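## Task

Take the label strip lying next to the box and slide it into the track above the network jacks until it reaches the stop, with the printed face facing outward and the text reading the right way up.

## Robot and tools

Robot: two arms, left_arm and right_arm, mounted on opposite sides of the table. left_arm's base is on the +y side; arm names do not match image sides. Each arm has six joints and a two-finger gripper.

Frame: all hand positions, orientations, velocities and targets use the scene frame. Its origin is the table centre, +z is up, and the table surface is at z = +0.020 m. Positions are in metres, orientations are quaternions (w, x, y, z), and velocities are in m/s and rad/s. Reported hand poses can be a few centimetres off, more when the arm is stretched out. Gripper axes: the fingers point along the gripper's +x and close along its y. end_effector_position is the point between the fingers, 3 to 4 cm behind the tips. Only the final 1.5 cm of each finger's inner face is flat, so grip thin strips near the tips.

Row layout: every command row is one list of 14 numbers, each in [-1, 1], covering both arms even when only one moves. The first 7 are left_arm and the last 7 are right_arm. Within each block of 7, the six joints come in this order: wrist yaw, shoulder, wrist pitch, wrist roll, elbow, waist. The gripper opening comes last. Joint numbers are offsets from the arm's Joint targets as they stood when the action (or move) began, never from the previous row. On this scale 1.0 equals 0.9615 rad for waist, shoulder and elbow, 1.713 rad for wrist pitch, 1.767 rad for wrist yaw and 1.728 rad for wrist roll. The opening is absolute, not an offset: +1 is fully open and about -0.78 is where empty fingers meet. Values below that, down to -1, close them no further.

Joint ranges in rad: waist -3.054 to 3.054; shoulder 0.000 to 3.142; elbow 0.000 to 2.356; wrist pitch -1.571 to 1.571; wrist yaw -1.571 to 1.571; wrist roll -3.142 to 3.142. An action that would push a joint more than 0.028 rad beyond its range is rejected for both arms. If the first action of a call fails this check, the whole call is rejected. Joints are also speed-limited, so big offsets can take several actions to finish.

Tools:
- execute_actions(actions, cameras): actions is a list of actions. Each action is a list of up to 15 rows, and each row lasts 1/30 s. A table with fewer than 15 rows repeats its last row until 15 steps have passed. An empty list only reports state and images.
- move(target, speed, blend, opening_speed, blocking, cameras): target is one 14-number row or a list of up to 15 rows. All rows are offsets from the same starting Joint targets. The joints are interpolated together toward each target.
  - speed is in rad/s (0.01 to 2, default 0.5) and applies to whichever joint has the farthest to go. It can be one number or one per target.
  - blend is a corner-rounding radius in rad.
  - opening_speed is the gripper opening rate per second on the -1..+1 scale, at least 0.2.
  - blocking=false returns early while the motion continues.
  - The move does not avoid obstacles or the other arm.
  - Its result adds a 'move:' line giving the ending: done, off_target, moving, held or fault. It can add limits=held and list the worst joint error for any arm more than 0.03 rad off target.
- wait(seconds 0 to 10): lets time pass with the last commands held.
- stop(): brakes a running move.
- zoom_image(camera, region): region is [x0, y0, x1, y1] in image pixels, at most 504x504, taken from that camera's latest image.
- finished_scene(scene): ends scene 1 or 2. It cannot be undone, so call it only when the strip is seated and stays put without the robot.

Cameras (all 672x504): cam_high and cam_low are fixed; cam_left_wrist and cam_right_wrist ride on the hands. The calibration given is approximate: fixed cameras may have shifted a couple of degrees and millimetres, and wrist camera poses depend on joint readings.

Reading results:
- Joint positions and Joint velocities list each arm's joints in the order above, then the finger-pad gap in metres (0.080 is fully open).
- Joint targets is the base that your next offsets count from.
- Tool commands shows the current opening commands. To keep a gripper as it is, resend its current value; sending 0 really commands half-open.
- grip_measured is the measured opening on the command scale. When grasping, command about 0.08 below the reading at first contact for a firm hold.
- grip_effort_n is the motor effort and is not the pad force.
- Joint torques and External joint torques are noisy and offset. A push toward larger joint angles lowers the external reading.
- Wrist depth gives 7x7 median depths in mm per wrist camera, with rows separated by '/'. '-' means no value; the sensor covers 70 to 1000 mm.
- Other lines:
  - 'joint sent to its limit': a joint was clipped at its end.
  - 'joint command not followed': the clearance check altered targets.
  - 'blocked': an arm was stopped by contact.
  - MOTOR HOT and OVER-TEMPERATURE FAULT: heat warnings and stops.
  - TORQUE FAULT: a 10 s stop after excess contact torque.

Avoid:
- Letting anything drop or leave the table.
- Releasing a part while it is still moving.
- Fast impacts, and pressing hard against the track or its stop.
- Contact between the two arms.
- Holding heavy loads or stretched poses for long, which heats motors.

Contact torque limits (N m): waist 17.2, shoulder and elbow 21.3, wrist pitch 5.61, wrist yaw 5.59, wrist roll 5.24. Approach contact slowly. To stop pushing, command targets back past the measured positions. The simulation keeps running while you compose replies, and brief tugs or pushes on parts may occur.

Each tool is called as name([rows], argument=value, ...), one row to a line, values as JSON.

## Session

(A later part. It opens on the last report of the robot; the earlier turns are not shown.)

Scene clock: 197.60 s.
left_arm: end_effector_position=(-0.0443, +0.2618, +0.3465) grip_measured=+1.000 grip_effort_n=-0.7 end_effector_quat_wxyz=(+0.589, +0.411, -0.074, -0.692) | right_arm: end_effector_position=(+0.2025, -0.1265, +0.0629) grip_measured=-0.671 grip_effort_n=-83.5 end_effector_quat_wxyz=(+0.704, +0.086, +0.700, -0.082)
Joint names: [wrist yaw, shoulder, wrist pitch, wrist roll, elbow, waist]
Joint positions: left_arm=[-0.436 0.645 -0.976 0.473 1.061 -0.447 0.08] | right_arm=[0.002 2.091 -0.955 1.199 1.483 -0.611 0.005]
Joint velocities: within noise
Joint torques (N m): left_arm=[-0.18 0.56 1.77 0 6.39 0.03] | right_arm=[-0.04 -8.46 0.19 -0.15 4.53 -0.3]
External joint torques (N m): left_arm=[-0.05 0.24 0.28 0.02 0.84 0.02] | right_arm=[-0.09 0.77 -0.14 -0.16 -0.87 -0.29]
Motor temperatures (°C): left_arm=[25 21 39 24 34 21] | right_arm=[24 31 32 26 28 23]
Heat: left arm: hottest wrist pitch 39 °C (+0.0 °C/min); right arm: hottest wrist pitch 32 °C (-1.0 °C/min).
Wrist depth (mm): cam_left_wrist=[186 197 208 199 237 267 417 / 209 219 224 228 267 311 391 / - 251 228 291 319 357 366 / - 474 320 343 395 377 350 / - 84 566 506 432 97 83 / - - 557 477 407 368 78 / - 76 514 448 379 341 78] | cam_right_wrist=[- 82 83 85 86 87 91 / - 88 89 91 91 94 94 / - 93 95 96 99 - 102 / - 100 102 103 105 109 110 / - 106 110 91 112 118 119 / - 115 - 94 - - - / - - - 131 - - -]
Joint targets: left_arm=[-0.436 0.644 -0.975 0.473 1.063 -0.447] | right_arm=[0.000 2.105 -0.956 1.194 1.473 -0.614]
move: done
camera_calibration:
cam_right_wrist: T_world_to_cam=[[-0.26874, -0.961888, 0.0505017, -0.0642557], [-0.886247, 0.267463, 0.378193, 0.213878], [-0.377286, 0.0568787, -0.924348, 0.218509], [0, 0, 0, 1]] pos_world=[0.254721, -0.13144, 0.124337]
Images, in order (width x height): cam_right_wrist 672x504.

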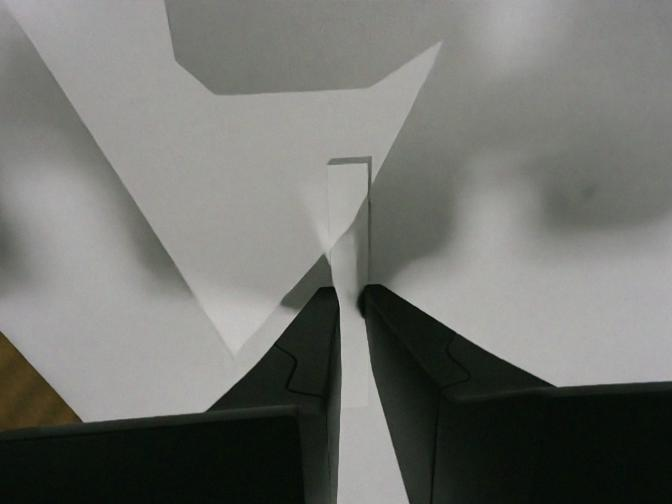

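move(target=[0, 0, 0, 0, 0, 0, 1.0, 0, -0.0863, -0.1354, 0, 0.1799, 0, -0.72], speed=0.1)

zoom_image(camera="cam_right_wrist", region=[260, 150, 460, 420])

zoom_image(camera="cam_low", region=[240, 280, 420, 430])

Scene clock: 211.00 s.
left_arm: end_effector_position=(-0.0443, +0.2618, +0.3465) grip_measured=+1.000 grip_effort_n=-1.2 end_effector_quat_wxyz=(+0.589, +0.411, -0.074, -0.692) | right_arm: end_effector_position=(+0.2009, -0.1289, +0.1232) grip_measured=-0.671 grip_effort_n=-83.5 end_effector_quat_wxyz=(+0.702, +0.082, +0.702, -0.086)
Joint names: [wrist yaw, shoulder, wrist pitch, wrist roll, elbow, waist]
Joint positions: left_arm=[-0.436 0.645 -0.976 0.473 1.061 -0.447 0.08] | right_arm=[0.002 2.03 -1.185 1.199 1.639 -0.611 0.005]
Joint velocities: within noise
Joint torques (N m): left_arm=[-0.18 0.6 1.77 0 6.36 0.04] | right_arm=[-0.06 -11.08 0 -0.16 6.75 -0.28]
External joint torques (N m): left_arm=[-0.05 0.29 0.27 0.03 0.78 0.02] | right_arm=[-0.11 -1.94 -0.32 -0.16 1.02 -0.28]
Motor temperatures (°C): left_arm=[25 21 39 24 34 21] | right_arm=[24 32 32 26 28 23]
Heat: left arm: hottest wrist pitch 39 °C (+0.0 °C/min); right arm: hottest shoulder 32 °C (+1.0 °C/min).
Wrist depth (mm): cam_left_wrist=[186 196 208 199 237 268 414 / 209 220 225 226 266 310 392 / 408 249 229 290 318 359 366 / - 496 322 346 394 377 343 / - 84 564 507 434 97 83 / - - 555 474 403 367 78 / - 76 516 438 381 341 78] | cam_right_wrist=[134 135 137 139 142 145 148 / 141 143 145 148 151 152 157 / 150 152 155 155 160 166 169 / 146 163 167 104 174 177 182 / 138 171 176 91 186 194 197 / - 147 - 79 - - - / - - - - - - -]
Joint targets: left_arm=[-0.436 0.644 -0.975 0.473 1.063 -0.447] | right_arm=[0.000 2.022 -1.187 1.194 1.646 -0.614]
move: done
camera_calibration:
cam_left_wrist: T_world_to_cam=[[-0.735721, 0.278004, -0.617599, 0.119028], [0.591012, 0.708882, -0.384955, -0.00233507], [0.330786, -0.648228, -0.685843, 0.498968], [0, 0, 0, 1]] pos_world=[-0.0761002, 0.29201, 0.414827]
cam_right_wrist: T_world_to_cam=[[-0.268334, -0.961305, 0.0623618, -0.071486], [-0.883508, 0.271385, 0.381791, 0.189737], [-0.383942, 0.0473502, -0.922142, 0.273639], [0, 0, 0, 1]] pos_world=[0.253513, -0.133169, 0.184352]

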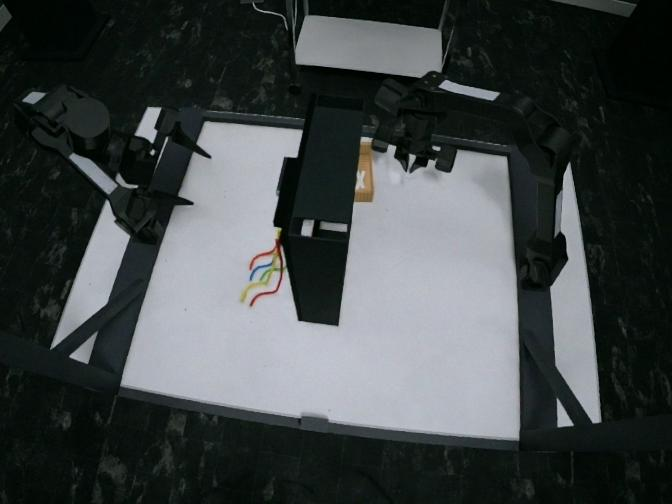

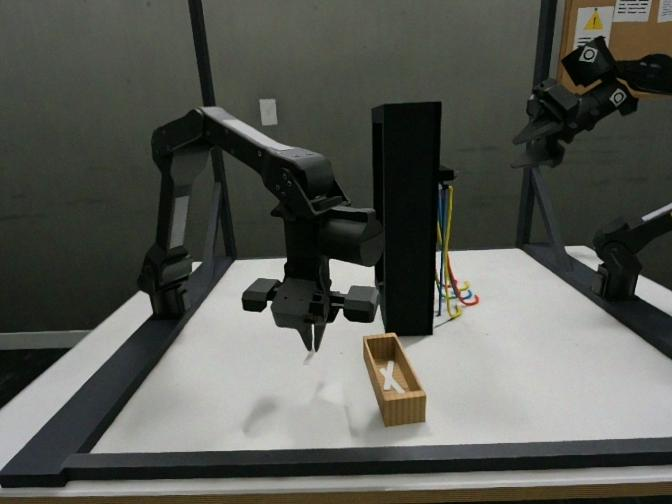

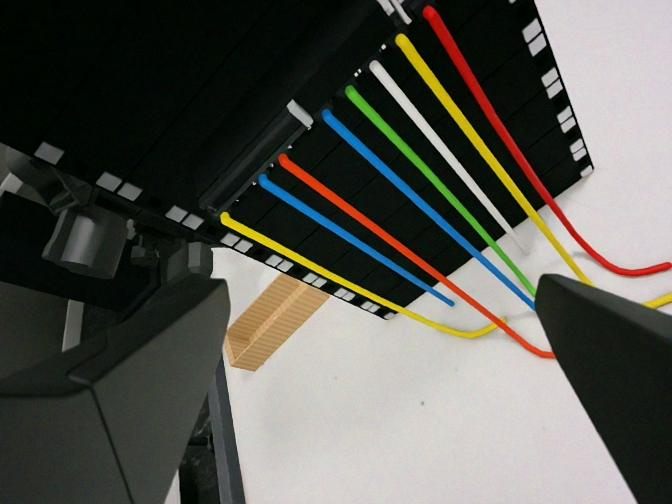

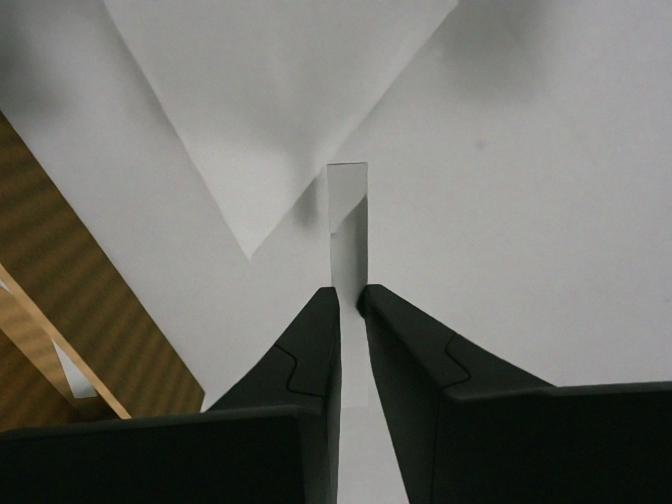

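Scaled by 1.867.

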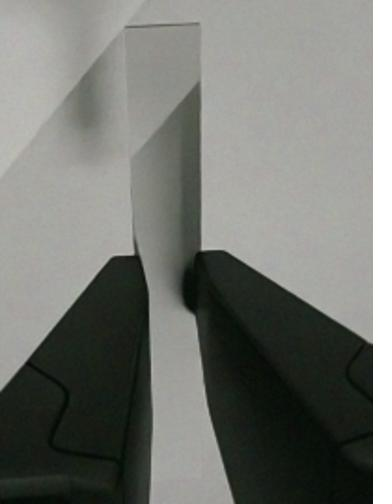

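Scaled by 2.800.

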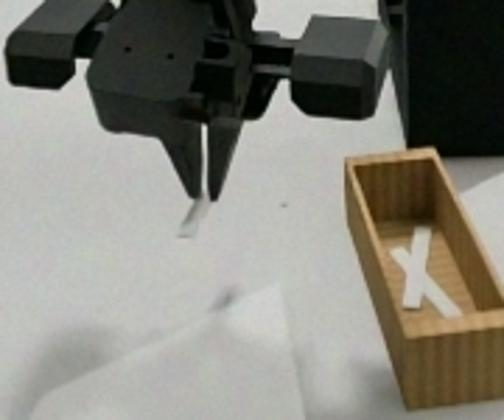

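move(target=[0.509, 0, 0.4524, 0.6354, 0, 0.936, 1.0, -0.2222, -0.341, 0.5838, 0.109, -0.312, -0.089, -0.72], speed=0.5, cameras=["cam_high", "cam_low"])

move([
  [0.1624, 0.0, 0.1, 0, 0, 0.3303, 1.0, -0.1111, 0, 0.3447, 0.05, -0.3356, -0.0445, -0.72],
  [0.1624, 0.8, 0.4, 0, -0.05, 0.3303, 1.0, -0.2222, 0, 0.6894, 0.109, -0.6713, -0.089, -0.72],
], speed=0.5, blend=0.1)

Scene clock: 250.80 s.
left_arm: end_effector_position=(+0.0065, +0.2369, +0.4979) grip_measured=+1.000 grip_effort_n=-0.7 end_effector_quat_wxyz=(+0.515, +0.464, -0.575, -0.434) | right_arm: end_effector_position=(+0.2457, -0.0368, +0.2724) grip_measured=-0.671 grip_effort_n=-83.5 end_effector_quat_wxyz=(+0.641, +0.446, +0.560, +0.277)
Joint names: [wrist yaw, shoulder, wrist pitch, wrist roll, elbow, waist]
Joint positions: left_arm=[0.459 0.645 -0.203 1.569 1.061 0.448 0.08] | right_arm=[-0.388 1.702 -0.189 1.378 1.356 -0.696 0.005]
Joint velocities: within noise
Joint torques (N m): left_arm=[0.06 0.67 1.85 0.05 6.32 0.35] | right_arm=[-0.28 -10.03 1.5 0.11 6.15 -0.44]
External joint torques (N m): left_arm=[0.12 0.28 0.4 0.1 0.81 0.35] | right_arm=[-0.17 -1.9 -0.12 0.15 -0.94 -0.47]
Motor temperatures (°C): left_arm=[25 21 39 24 34 21] | right_arm=[24 35 32 26 30 23]
Heat: left arm: hottest wrist pitch 39 °C (+0.0 °C/min); right arm: hottest shoulder 35 °C (+3.0 °C/min).
Wrist depth (mm): cam_left_wrist=[- - - - - 260 187 / - - - - - 266 198 / - - - - - 241 209 / - - - - - 242 222 / - 84 - - - 97 83 / - - - - - - 78 / - 76 - - - - 78] | cam_right_wrist=[- - - - 340 273 234 / - - - 479 370 298 240 / - - - 543 395 309 258 / - - - 496 419 326 269 / - - - 91 412 342 284 / - - - 79 - - - / - - - - - - -]
Joint targets: left_arm=[0.463 0.644 -0.200 1.571 1.063 0.453] | right_arm=[-0.393 1.694 -0.187 1.383 1.346 -0.699]
move: done
Images, in order (width x height): cam_high 672x504, cam_low 672x504.

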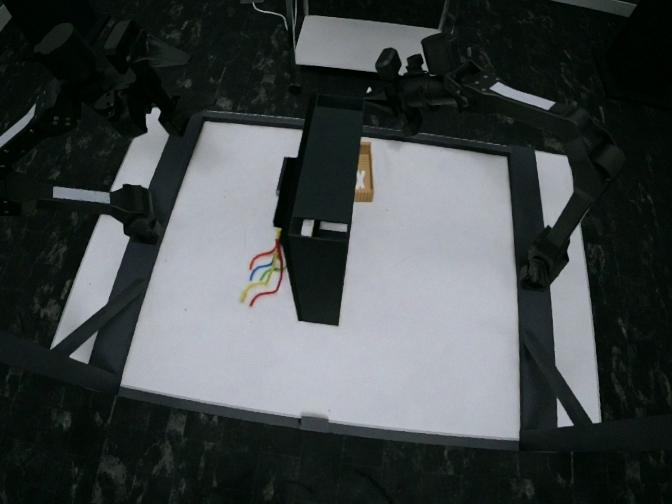

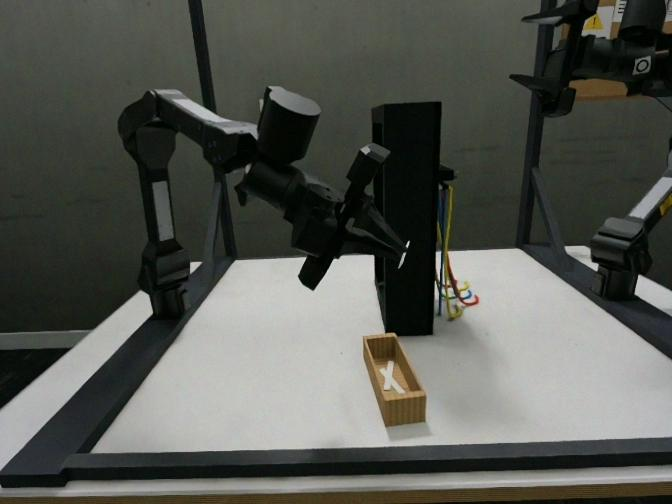

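Scene clock: 254.03 s.
left_arm: end_effector_position=(+0.1805, +0.0871, +0.3846) grip_measured=+1.000 grip_effort_n=-1.6 end_effector_quat_wxyz=(+0.501, +0.498, -0.534, -0.465) | right_arm: end_effector_position=(+0.1953, -0.0764, +0.2320) grip_measured=-0.671 grip_effort_n=-83.5 end_effector_quat_wxyz=(+0.501, +0.499, +0.499, +0.501)
Joint names: [wrist yaw, shoulder, wrist pitch, wrist roll, elbow, waist]
Joint positions: left_arm=[0.746 1.407 0.482 1.57 1.023 0.766 0.08] | right_arm=[-0.781 1.701 0.991 1.567 0.709 -0.782 0.005]
Joint velocities: within noise
Joint torques (N m): left_arm=[0.08 -4.67 1.76 0.02 6.08 0.37] | right_arm=[-0.17 -8.34 1.48 0.11 4.87 -0.41]
External joint torques (N m): left_arm=[0.12 0.68 0.36 0.07 -0.48 0.37] | right_arm=[-0.17 -1.64 -0.11 0.17 -0.78 -0.4]
Motor temperatures (°C): left_arm=[25 21 40 24 34 21] | right_arm=[24 35 32 26 30 23]
Heat: left arm: hottest wrist pitch 40 °C (+1.0 °C/min); right arm: hottest shoulder 35 °C (+3.0 °C/min).
Wrist depth (mm): cam_left_wrist=[- - - 492 412 - 528 / - - - - 416 363 512 / - - - - 363 274 227 / - - - - - 303 518 / - 84 - - - 97 83 / - - - - - - 78 / - 76 - - - - 78] | cam_right_wrist=[- - - - 697 399 284 / - - - - 715 412 290 / 282 256 272 - 616 419 291 / - 310 657 623 656 426 295 / - - 669 91 645 438 300 / - - - 79 - - - / - - - - - - -]
Joint targets: left_arm=[0.750 1.413 0.485 1.571 1.015 0.770] | right_arm=[-0.785 1.694 0.994 1.571 0.701 -0.785]
move: done
camera_calibration:
cam_left_wrist: T_world_to_cam=[[0.0920863, -0.103664, -0.99034, 0.383664], [0.907127, 0.418903, 0.0405002, -0.192049], [0.410659, -0.902094, 0.132611, 0.0304659], [0, 0, 0, 1]] pos_world=[0.126372, 0.147705, 0.383696]
cam_right_wrist: T_world_to_cam=[[-0.0309374, -0.0573777, -0.997873, 0.239335], [-0.922219, -0.383338, 0.0506338, 0.163401], [-0.385428, 0.921824, -0.0410554, 0.231989], [0, 0, 0, 1]] pos_world=[0.247511, -0.137482, 0.240077]

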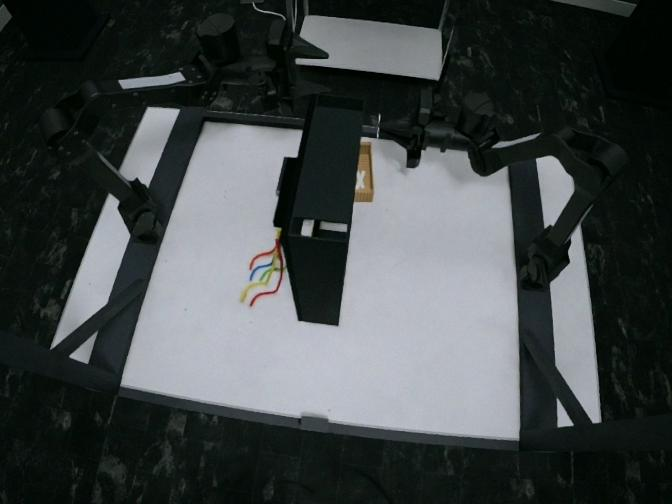

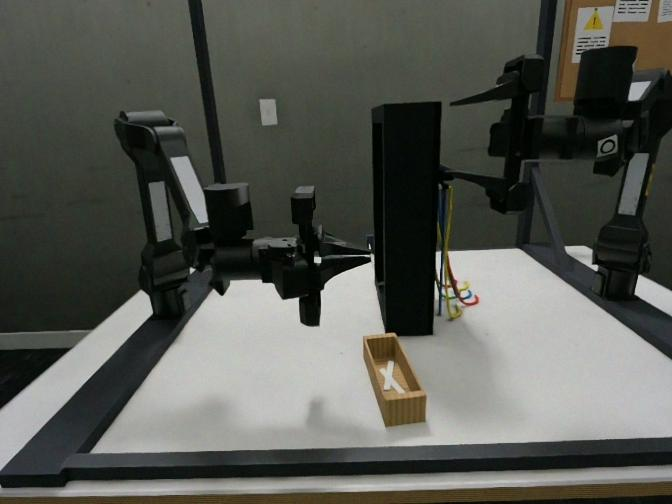

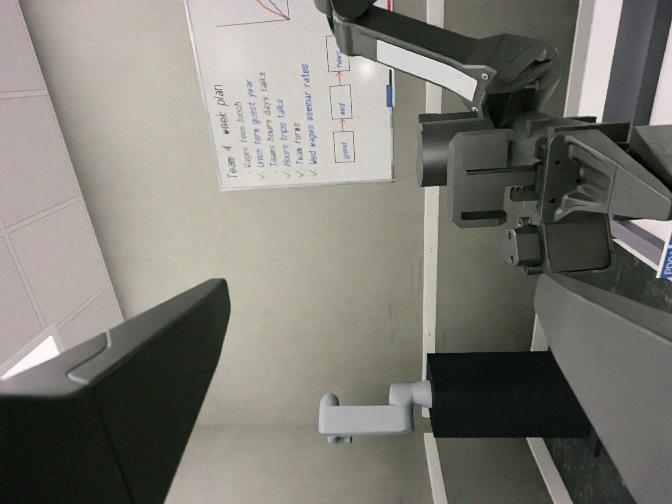

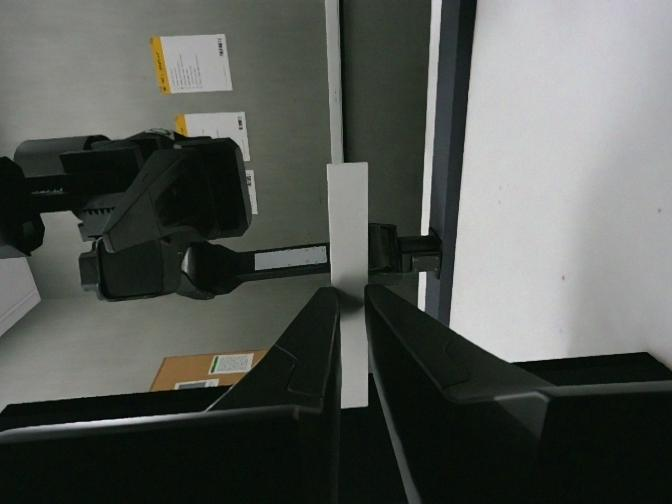

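move(target=[0.003, 0.402, 0.232, 0, -0.0915, 0.003, 1.0, 0, 0, 0, 0, 0, 0, -0.72], speed=0.4)

zoom_image(camera="cam_left_wrist", region=[250, 80, 550, 330])

Scene clock: 259.60 s.
left_arm: end_effector_position=(+0.2202, +0.0453, +0.2590) grip_measured=+1.000 grip_effort_n=-0.7 end_effector_quat_wxyz=(+0.500, +0.499, -0.509, -0.492) | right_arm: end_effector_position=(+0.1952, -0.0764, +0.2320) grip_measured=-0.671 grip_effort_n=-83.5 end_effector_quat_wxyz=(+0.501, +0.499, +0.500, +0.501)
Joint names: [wrist yaw, shoulder, wrist pitch, wrist roll, elbow, waist]
Joint positions: left_arm=[0.751 1.791 0.88 1.57 0.936 0.769 0.08] | right_arm=[-0.782 1.701 0.991 1.567 0.709 -0.782 0.005]
Joint velocities: within noise
Joint torques (N m): left_arm=[0.13 -6.47 1.79 0.03 4.95 0.36] | right_arm=[-0.15 -8.4 1.48 0.09 4.84 -0.38]
External joint torques (N m): left_arm=[0.15 0.83 0.37 0.08 -0.75 0.35] | right_arm=[-0.16 -1.82 -0.07 0.14 -0.73 -0.35]
Motor temperatures (°C): left_arm=[25 22 40 24 34 21] | right_arm=[24 36 33 26 29 23]
Heat: left arm: hottest wrist pitch 40 °C (+1.0 °C/min); right arm: hottest shoulder 36 °C (+5.0 °C/min).
Wrist depth (mm): cam_left_wrist=[- - - 323 - 469 338 / - - 237 214 208 234 338 / - - 250 229 220 423 341 / - - - - - 480 347 / - 84 - - - 97 84 / - - - - - - 78 / - 76 - - - - 78] | cam_right_wrist=[- - - - 699 403 282 / - 210 234 238 223 409 288 / - 222 265 250 257 420 292 / - - 549 106 648 431 299 / - - - 91 645 438 300 / - - - 79 - - - / - - - - - - -]
Joint targets: left_arm=[0.756 1.800 0.883 1.571 0.927 0.773] | right_arm=[-0.786 1.694 0.993 1.571 0.701 -0.785]
move: done
camera_calibration:
cam_left_wrist: T_world_to_cam=[[0.0417986, -0.0493893, -0.997905, 0.261836], [0.909384, 0.415588, 0.017522, -0.199885], [0.413852, -0.908211, 0.0622849, 0.0108492], [0, 0, 0, 1]] pos_world=[0.166338, 0.105855, 0.264114]
cam_right_wrist: T_world_to_cam=[[-0.0309156, -0.0573894, -0.997873, 0.239328], [-0.922073, -0.38369, 0.0506339, 0.163293], [-0.38578, 0.921677, -0.0410552, 0.232024], [0, 0, 0, 1]] pos_world=[0.247477, -0.137462, 0.240077]

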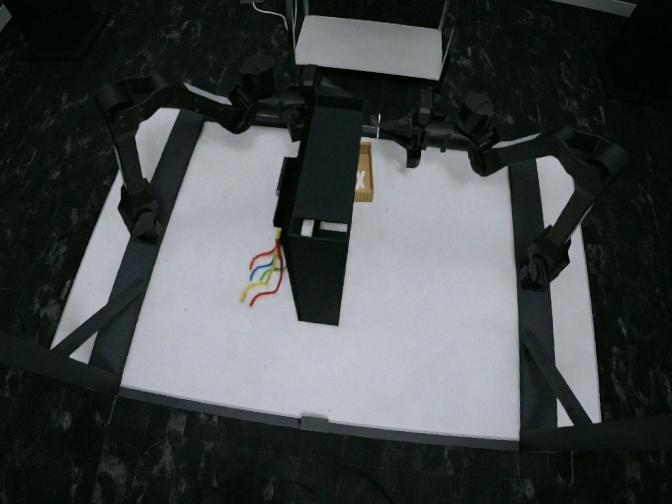

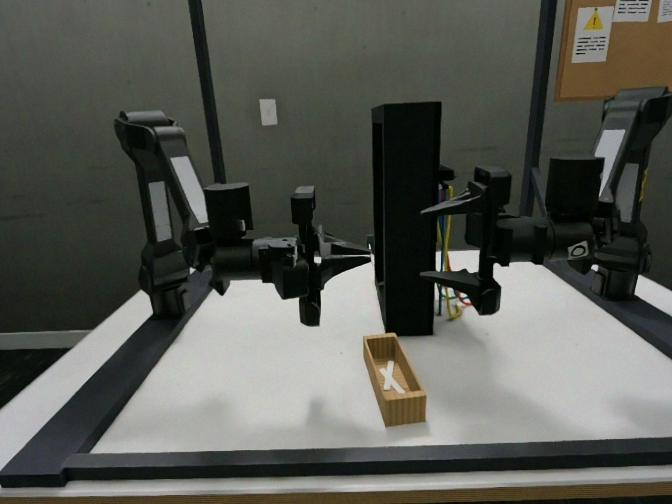

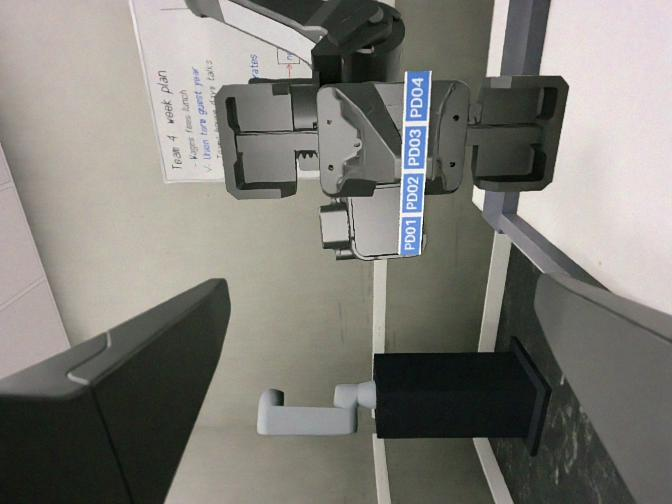

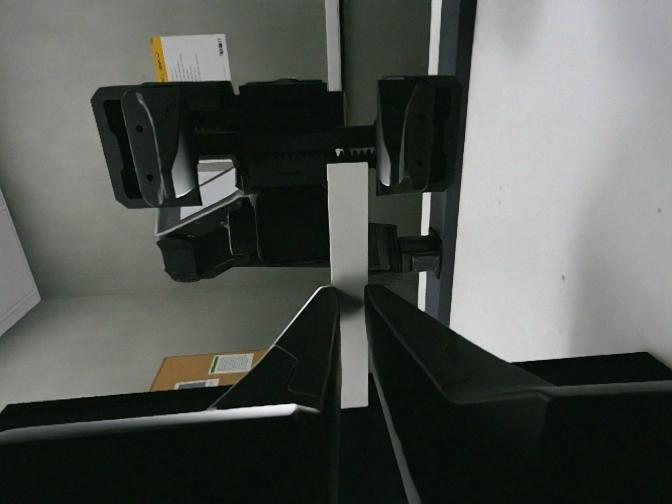

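Scaled by 1.680.

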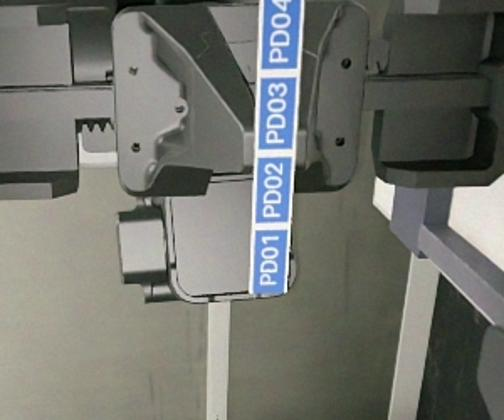

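move(target=[-0.0592, 0.1516, -0.0172, 0, 0.1798, -0.079, 1.0, 0, 0, 0, 0, 0, 0, -0.72], speed=0.2, cameras=["cam_left_wrist", "cam_right_wrist"])

zoom_image(camera="cam_left_wrist", region=[340, 60, 500, 300])

Scene clock: 318.03 s.
left_arm: end_effector_position=(+0.2292, +0.0007, +0.2457) grip_measured=+1.000 grip_effort_n=-1.6 end_effector_quat_wxyz=(+0.507, +0.506, -0.495, -0.493) | right_arm: end_effector_position=(+0.1952, -0.0764, +0.2320) grip_measured=-0.671 grip_effort_n=-83.5 end_effector_quat_wxyz=(+0.501, +0.499, +0.500, +0.501)
Joint names: [wrist yaw, shoulder, wrist pitch, wrist roll, elbow, waist]
Joint positions: left_arm=[0.655 1.934 0.854 1.57 1.084 0.7 0.08] | right_arm=[-0.782 1.701 0.991 1.567 0.709 -0.782 0.005]
Joint velocities: within noise
Joint torques (N m): left_arm=[-0.16 -7.34 1.62 0.02 8.06 -0.17] | right_arm=[-0.17 -8.36 1.47 0.1 4.8 -0.31]
External joint torques (N m): left_arm=[-0.16 1.11 0.14 0.07 2.25 -0.16] | right_arm=[-0.17 -1.78 -0.09 0.16 -0.8 -0.29]
Motor temperatures (°C): left_arm=[25 25 40 24 31 22] | right_arm=[24 36 38 26 28 23]
Heat: left arm: hottest wrist pitch 40 °C (+0.0 °C/min); right arm: hottest wrist pitch 38 °C (+5.1 °C/min).
Wrist depth (mm): cam_left_wrist=[- - 329 268 - 402 308 / - 182 185 136 165 189 308 / - - 202 172 183 207 312 / - - - 220 - 437 312 / - 84 - - - 97 83 / - - - - - - 78 / - 76 - - - - 78] | cam_right_wrist=[- - - - 698 380 282 / - 160 195 196 158 345 289 / - 177 212 209 187 372 293 / - - 230 104 659 426 295 / - - - 91 651 438 300 / - - - 78 - - - / - - - - - - -]
Joint targets: left_arm=[0.651 1.946 0.854 1.571 1.100 0.697] | right_arm=[-0.785 1.694 0.993 1.571 0.701 -0.785]
move: done
camera_calibration:
cam_left_wrist: T_world_to_cam=[[0.0283999, -0.0338391, -0.999024, 0.249323], [0.89834, 0.439171, 0.010662, -0.185044], [0.438381, -0.897766, 0.0428714, -0.0334166], [0, 0, 0, 1]] pos_world=[0.173801, 0.0597026, 0.252485]
cam_right_wrist: T_world_to_cam=[[-0.0309156, -0.0573894, -0.997873, 0.239328], [-0.922073, -0.38369, 0.0506339, 0.163293], [-0.38578, 0.921677, -0.0410552, 0.232024], [0, 0, 0, 1]] pos_world=[0.247477, -0.137462, 0.240077]
Images, in order (width x height): cam_left_wrist 672x504, cam_right_wrist 672x504.

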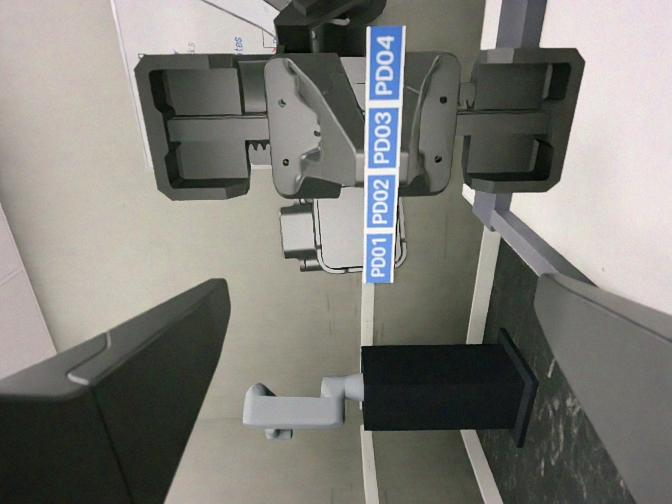

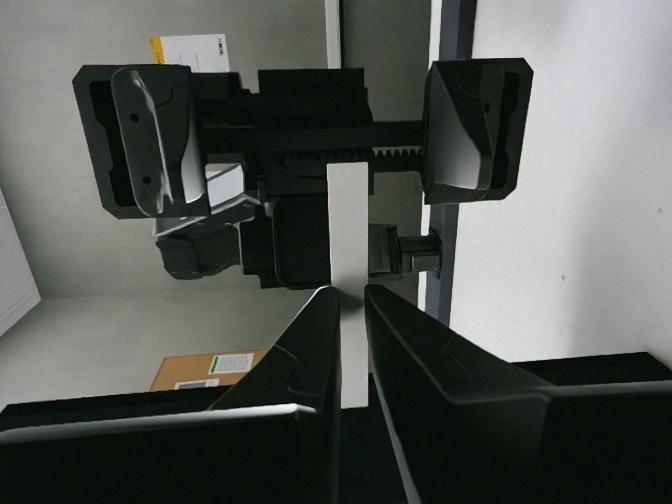

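Scaled by 2.100.

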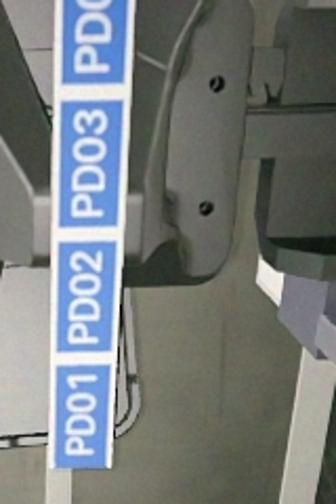

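move(target=[-0.0226, 0.0614, -0.0204, 0, 0.0936, -0.0411, 1.0, 0, 0, 0, 0, 0, 0, -0.72], speed=0.06, cameras=["cam_left_wrist", "cam_right_wrist", "cam_low"])

zoom_image(camera="cam_left_wrist", region=[200, 180, 560, 400])

zoom_image(camera="cam_right_wrist", region=[200, 60, 500, 420])

Scene clock: 342.97 s.
left_arm: end_effector_position=(+0.2285, -0.0236, +0.2454) grip_measured=+1.000 grip_effort_n=-0.7 end_effector_quat_wxyz=(+0.507, +0.506, -0.493, -0.494) | right_arm: end_effector_position=(+0.1952, -0.0764, +0.2320) grip_measured=-0.671 grip_effort_n=-83.5 end_effector_quat_wxyz=(+0.501, +0.499, +0.500, +0.501)
Joint names: [wrist yaw, shoulder, wrist pitch, wrist roll, elbow, waist]
Joint positions: left_arm=[0.616 1.993 0.819 1.57 1.174 0.661 0.08] | right_arm=[-0.782 1.701 0.991 1.567 0.709 -0.782 0.005]
Joint velocities: within noise
Joint torques (N m): left_arm=[-0.18 -7.71 1.64 0.01 8.27 -0.26] | right_arm=[-0.14 -8.4 1.47 0.09 4.84 -0.37]
External joint torques (N m): left_arm=[-0.18 1.18 0.15 0.06 2.41 -0.21] | right_arm=[-0.14 -1.72 -0.11 0.15 -0.79 -0.36]
Motor temperatures (°C): left_arm=[25 28 41 24 36 21] | right_arm=[24 36 38 26 27 23]
Heat: left arm: hottest wrist pitch 41 °C (+1.0 °C/min); right arm: hottest wrist pitch 38 °C (+2.0 °C/min).
Wrist depth (mm): cam_left_wrist=[- - 286 242 - 413 290 / - 163 161 108 142 168 279 / - 168 168 102 146 180 292 / - - - 197 - 416 308 / - 84 - - - 97 83 / - - - - - - 77 / - 76 - - - - 78] | cam_right_wrist=[- - - - 698 382 284 / - 124 166 172 167 151 288 / 158 98 187 167 169 119 291 / - - 202 105 637 426 294 / - - 205 91 649 436 301 / - - - 79 - - - / - - - - - - -]
Joint targets: left_arm=[0.611 2.005 0.819 1.571 1.190 0.658] | right_arm=[-0.785 1.694 0.993 1.571 0.701 -0.785]
move: done
camera_calibration:
cam_left_wrist: T_world_to_cam=[[0.0257829, -0.0305635, -0.9992, 0.248979], [0.8982, 0.43948, 0.00973393, -0.173516], [0.438831, -0.897732, 0.0387832, -0.0539781], [0, 0, 0, 1]] pos_world=[0.17312, 0.0354085, 0.252563]
cam_right_wrist: T_world_to_cam=[[-0.0309156, -0.0573894, -0.997873, 0.239328], [-0.922073, -0.38369, 0.0506339, 0.163293], [-0.38578, 0.921677, -0.0410552, 0.232024], [0, 0, 0, 1]] pos_world=[0.247477, -0.137462, 0.240077]
Images, in order (width x height): cam_low 672x504, cam_left_wrist 672x504, cam_right_wrist 672x504.

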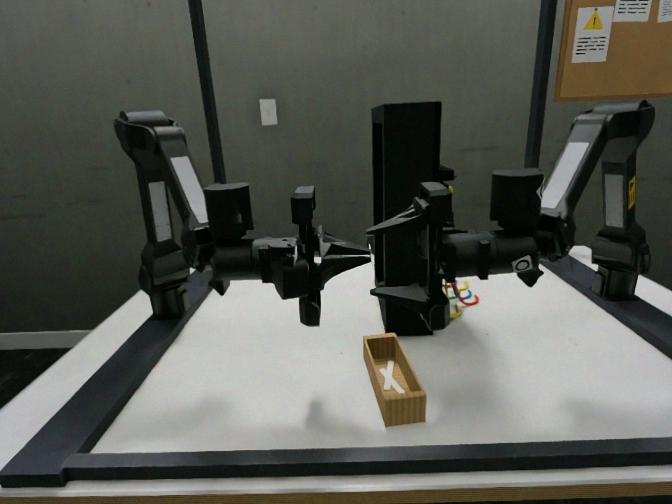

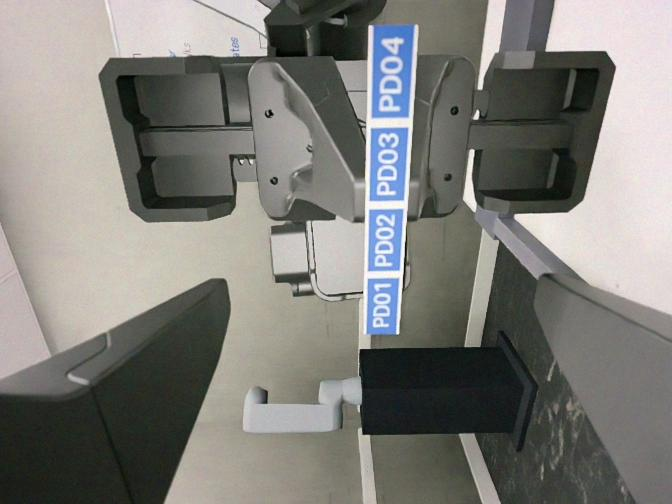

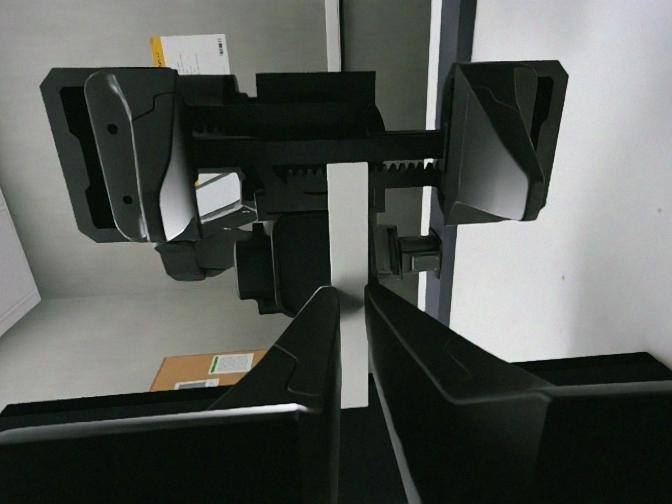

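Scaled by 1.400.

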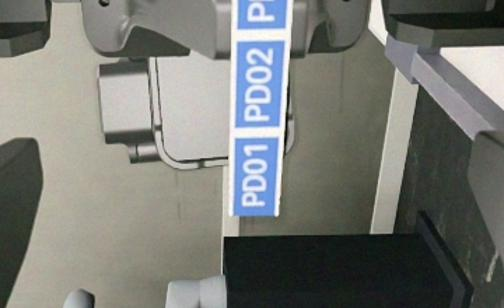

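Scaled by 1.400.

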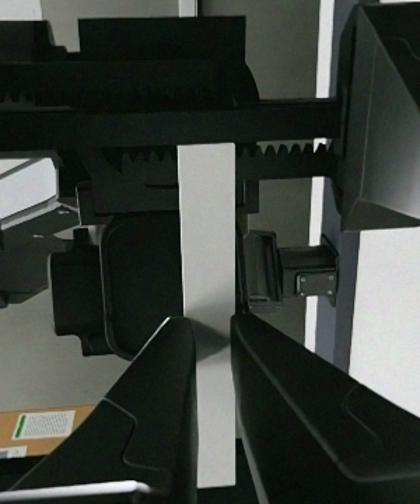

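move(target=[0, 0, 0, 0, 0, 0, -0.45, 0, 0, 0, 0, 0, 0, -0.72], opening_speed=0.9, cameras=["cam_left_wrist"])

zoom_image(camera="cam_left_wrist", region=[280, 180, 500, 400])

Scene clock: 361.50 s.
left_arm: end_effector_position=(+0.2286, -0.0237, +0.2459) grip_measured=-0.446 grip_effort_n=-17.4 end_effector_quat_wxyz=(+0.507, +0.506, -0.493, -0.493) | right_arm: end_effector_position=(+0.1952, -0.0764, +0.2320) grip_measured=-0.671 grip_effort_n=-83.5 end_effector_quat_wxyz=(+0.501, +0.499, +0.500, +0.501)
Joint names: [wrist yaw, shoulder, wrist pitch, wrist roll, elbow, waist]
Joint positions: left_arm=[0.616 1.993 0.819 1.57 1.175 0.661 0.015] | right_arm=[-0.782 1.701 0.991 1.567 0.709 -0.782 0.005]
Joint velocities: within noise
Joint torques (N m): left_arm=[-0.15 -7.76 1.64 0.03 8.12 -0.29] | right_arm=[-0.16 -8.36 1.47 0.08 4.9 -0.35]
External joint torques (N m): left_arm=[-0.15 0.99 0.18 0.07 2.34 -0.3] | right_arm=[-0.17 -1.61 -0.14 0.14 -0.81 -0.31]
Motor temperatures (°C): left_arm=[25 27 39 24 38 21] | right_arm=[24 36 38 26 27 23]
Heat: left arm: hottest wrist pitch 39 °C (-1.0 °C/min); right arm: hottest wrist pitch 38 °C (+1.0 °C/min).
Wrist depth (mm): cam_left_wrist=[- - 301 243 - 397 291 / - 163 161 107 126 167 279 / - 168 169 103 152 179 294 / - - - 196 - 431 307 / - - - 88 94 - 293 / - - - - - - - / - - - - - - -] | cam_right_wrist=[- - - - 573 380 284 / 153 164 135 168 153 177 289 / 157 174 149 99 165 190 291 / - 458 202 104 643 426 295 / - - 205 91 647 440 300 / - - - 78 - - - / - - - - - - -]
Joint targets: left_arm=[0.611 2.005 0.819 1.571 1.190 0.658] | right_arm=[-0.785 1.694 0.993 1.571 0.701 -0.785]
move: done
camera_calibration:
cam_left_wrist: T_world_to_cam=[[0.0264792, -0.0314695, -0.999154, 0.249239], [0.898025, 0.439832, 0.00994615, -0.173606], [0.439146, -0.897529, 0.0399068, -0.0545182], [0, 0, 0, 1]] pos_world=[0.173244, 0.0352691, 0.252931]
Images, in order (width x height): cam_left_wrist 672x504.

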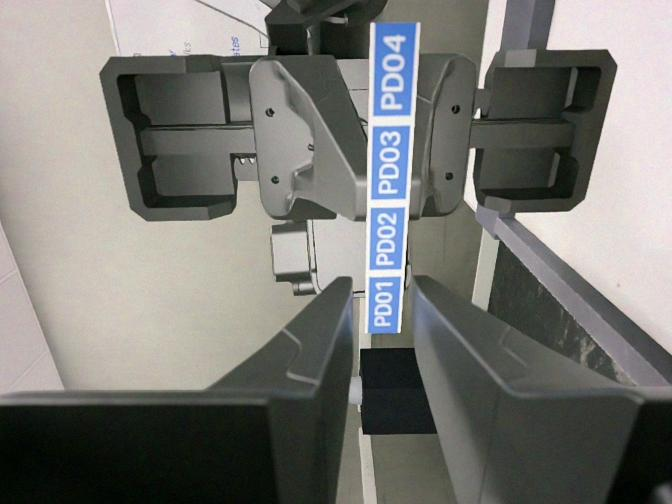

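Scaled by 2.291.

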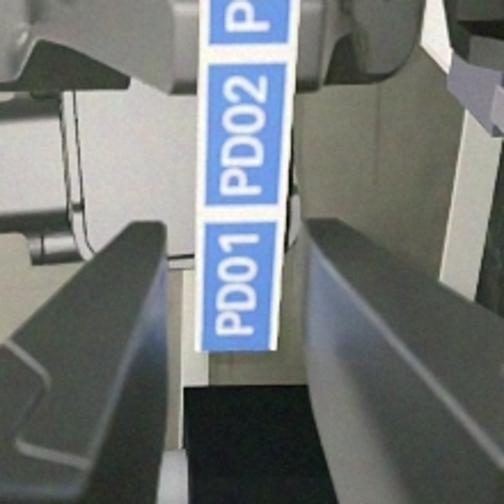

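move(target=[0, 0, 0, 0, 0, 0, -0.7, 0, 0, 0, 0, 0, 0, -0.72], opening_speed=0.3, cameras=["cam_left_wrist", "cam_right_wrist"])

zoom_image(camera="cam_left_wrist", region=[280, 180, 500, 400])

Scene clock: 367.93 s.
left_arm: end_effector_position=(+0.2287, -0.0237, +0.2455) grip_measured=-0.634 grip_effort_n=-83.5 end_effector_quat_wxyz=(+0.507, +0.506, -0.493, -0.494) | right_arm: end_effector_position=(+0.1954, -0.0765, +0.2321) grip_measured=-0.671 grip_effort_n=-83.5 end_effector_quat_wxyz=(+0.501, +0.499, +0.499, +0.501)
Joint names: [wrist yaw, shoulder, wrist pitch, wrist roll, elbow, waist]
Joint positions: left_arm=[0.616 1.993 0.818 1.57 1.175 0.661 0.006] | right_arm=[-0.782 1.701 0.992 1.567 0.709 -0.782 0.005]
Joint velocities: within noise
Joint torques (N m): left_arm=[-0.17 -7.88 1.68 0.01 8.06 -0.32] | right_arm=[-0.16 -8.35 1.46 0.08 4.8 -0.32]
External joint torques (N m): left_arm=[-0.17 1.08 0.18 0.06 2.14 -0.32] | right_arm=[-0.16 -1.68 -0.12 0.13 -0.84 -0.34]
Motor temperatures (°C): left_arm=[25 27 39 24 38 22] | right_arm=[24 36 38 26 27 23]
Heat: left arm: hottest wrist pitch 39 °C (-1.0 °C/min); right arm: hottest wrist pitch 38 °C (+1.0 °C/min).
Wrist depth (mm): cam_left_wrist=[- - 287 247 - 393 289 / - 163 161 107 142 167 278 / - 169 168 102 147 179 293 / - - - 197 - 430 309 / - - - 77 93 - 293 / - - - - - - 281 / - - - - - - -] | cam_right_wrist=[- - - - 570 387 284 / 153 164 141 135 154 176 287 / 159 173 152 99 165 189 292 / - 457 203 104 649 430 297 / - - 205 91 648 440 301 / - - - 79 - - - / - - - - - - -]
Joint targets: left_arm=[0.611 2.005 0.818 1.571 1.190 0.658] | right_arm=[-0.785 1.694 0.993 1.571 0.701 -0.785]
move: done
camera_calibration:
cam_left_wrist: T_world_to_cam=[[0.0257947, -0.0305536, -0.9992, 0.249087], [0.898032, 0.439823, 0.00973405, -0.173559], [0.439173, -0.897565, 0.0387832, -0.0542744], [0, 0, 0, 1]] pos_world=[0.173273, 0.035231, 0.252683]
cam_right_wrist: T_world_to_cam=[[-0.0310503, -0.0571075, -0.997885, 0.239445], [-0.922213, -0.383352, 0.0506344, 0.163441], [-0.385432, 0.921835, -0.0407621, 0.232033], [0, 0, 0, 1]] pos_world=[0.247595, -0.137567, 0.240121]
Images, in order (width x height): cam_left_wrist 672x504, cam_right_wrist 672x504.

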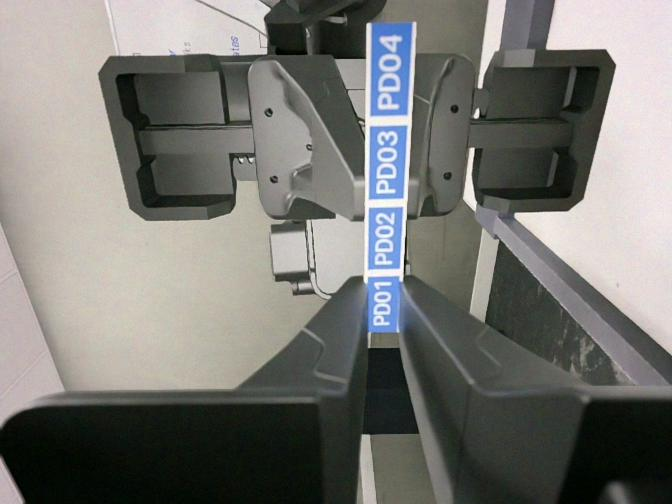

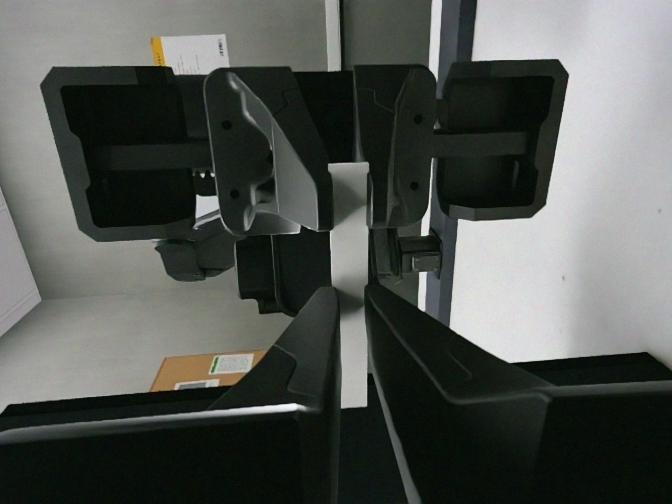

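Scaled by 2.291.

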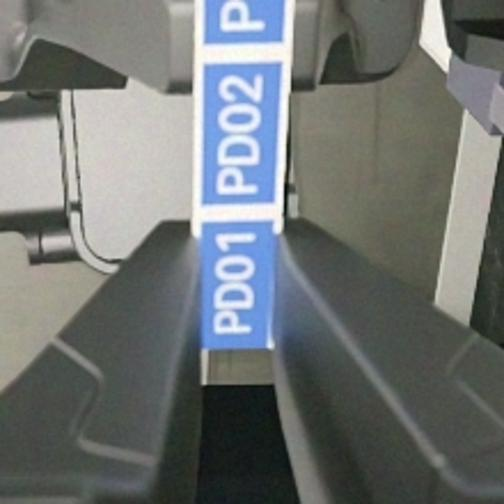

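move([
  [0, 0, 0, 0, 0, 0, -0.7, 0, 0, 0, 0, 0, 0, -0.35],
  [0, 0, 0, 0, 0, 0, -0.7, -0.1128, -0.1788, 0.0061, 0, -0.1897, -0.2074, -0.35],
], speed=0.12, opening_speed=0.4)

zoom_image(camera="cam_left_wrist", region=[280, 0, 500, 400])

Scene clock: 386.40 s.
left_arm: end_effector_position=(+0.2287, -0.0237, +0.2455) grip_measured=-0.634 grip_effort_n=-83.5 end_effector_quat_wxyz=(+0.507, +0.506, -0.493, -0.494) | right_arm: end_effector_position=(+0.1950, -0.1496, +0.2321) grip_measured=-0.353 grip_effort_n=14.7 end_effector_quat_wxyz=(+0.501, +0.499, +0.500, +0.501)
Joint names: [wrist yaw, shoulder, wrist pitch, wrist roll, elbow, waist]
Joint positions: left_arm=[0.615 1.993 0.818 1.57 1.175 0.661 0.006] | right_arm=[-0.98 1.53 1.002 1.567 0.527 -0.981 0.019]
Joint velocities: within noise
Joint torques (N m): left_arm=[-0.15 -7.87 1.69 0.01 8.09 -0.27] | right_arm=[-0.18 -6.88 1.4 0.07 4.65 -0.45]
External joint torques (N m): left_arm=[-0.14 1.12 0.18 0.06 2.16 -0.33] | right_arm=[-0.19 -1.75 -0.07 0.13 -0.82 -0.4]
Motor temperatures (°C): left_arm=[25 27 39 24 39 22] | right_arm=[24 35 38 26 27 23]
Heat: left arm: hottest elbow 39 °C (+6.1 °C/min); right arm: hottest wrist pitch 38 °C (+0.0 °C/min).
Wrist depth (mm): cam_left_wrist=[- - 339 296 - 402 305 / - - 229 175 219 379 306 / - - - 255 251 430 306 / - - - - - 422 308 / - - - 77 93 - 294 / - - - - - - 282 / - - - - - - -] | cam_right_wrist=[- - - - 591 409 289 / - 228 225 185 244 396 294 / - - 247 232 625 426 309 / - - 606 683 725 440 243 / - - - 290 96 317 293 / 273 - - 262 - - - / - - - 379 - - -]
Joint targets: left_arm=[0.611 2.005 0.818 1.571 1.190 0.658] | right_arm=[-0.985 1.522 1.004 1.571 0.519 -0.984]
move: done
camera_calibration:
cam_left_wrist: T_world_to_cam=[[0.0258064, -0.0305437, -0.9992, 0.249084], [0.897864, 0.440165, 0.00973417, -0.173565], [0.439516, -0.897397, 0.0387831, -0.0543725], [0, 0, 0, 1]] pos_world=[0.173307, 0.0352114, 0.252683]
cam_right_wrist: T_world_to_cam=[[-0.0313972, -0.0572824, -0.997864, 0.235303], [-0.922196, -0.383343, 0.0510221, 0.135013], [-0.385447, 0.921828, -0.0407897, 0.299289], [0, 0, 0, 1]] pos_world=[0.247256, -0.210658, 0.24012]

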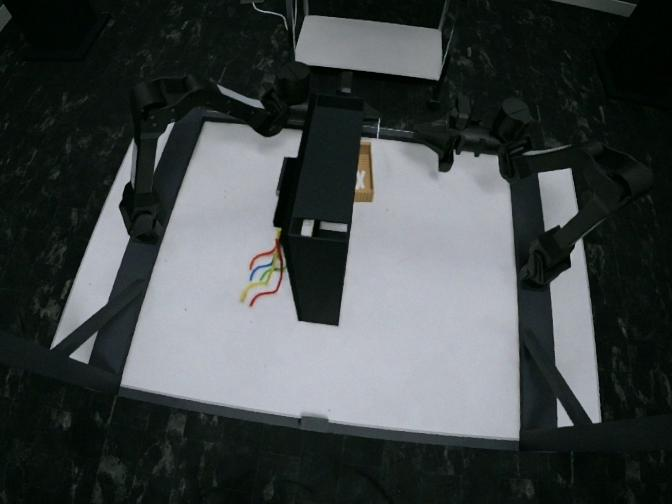

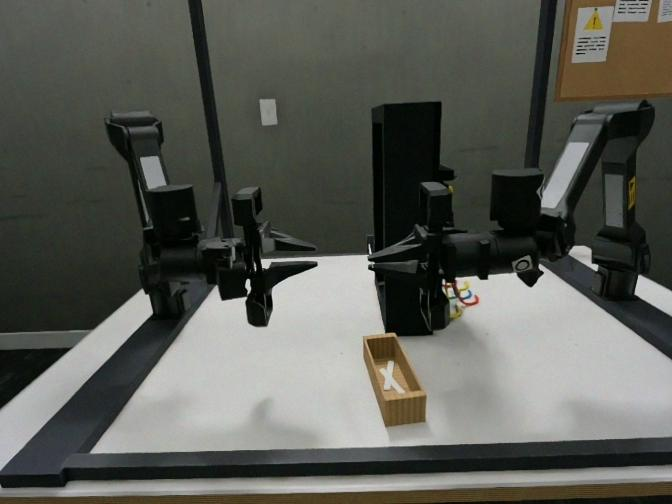

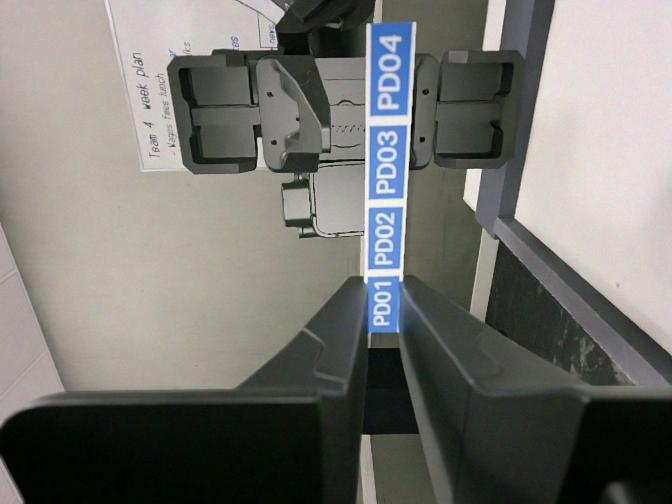

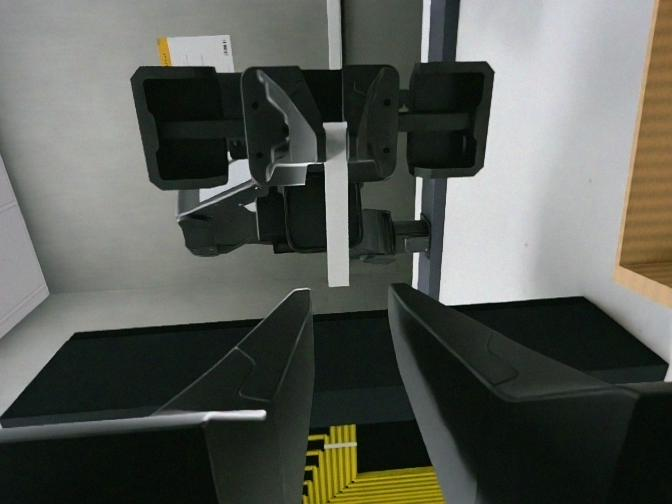

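Scaled by 1.260.

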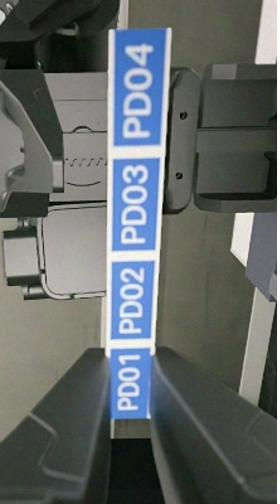

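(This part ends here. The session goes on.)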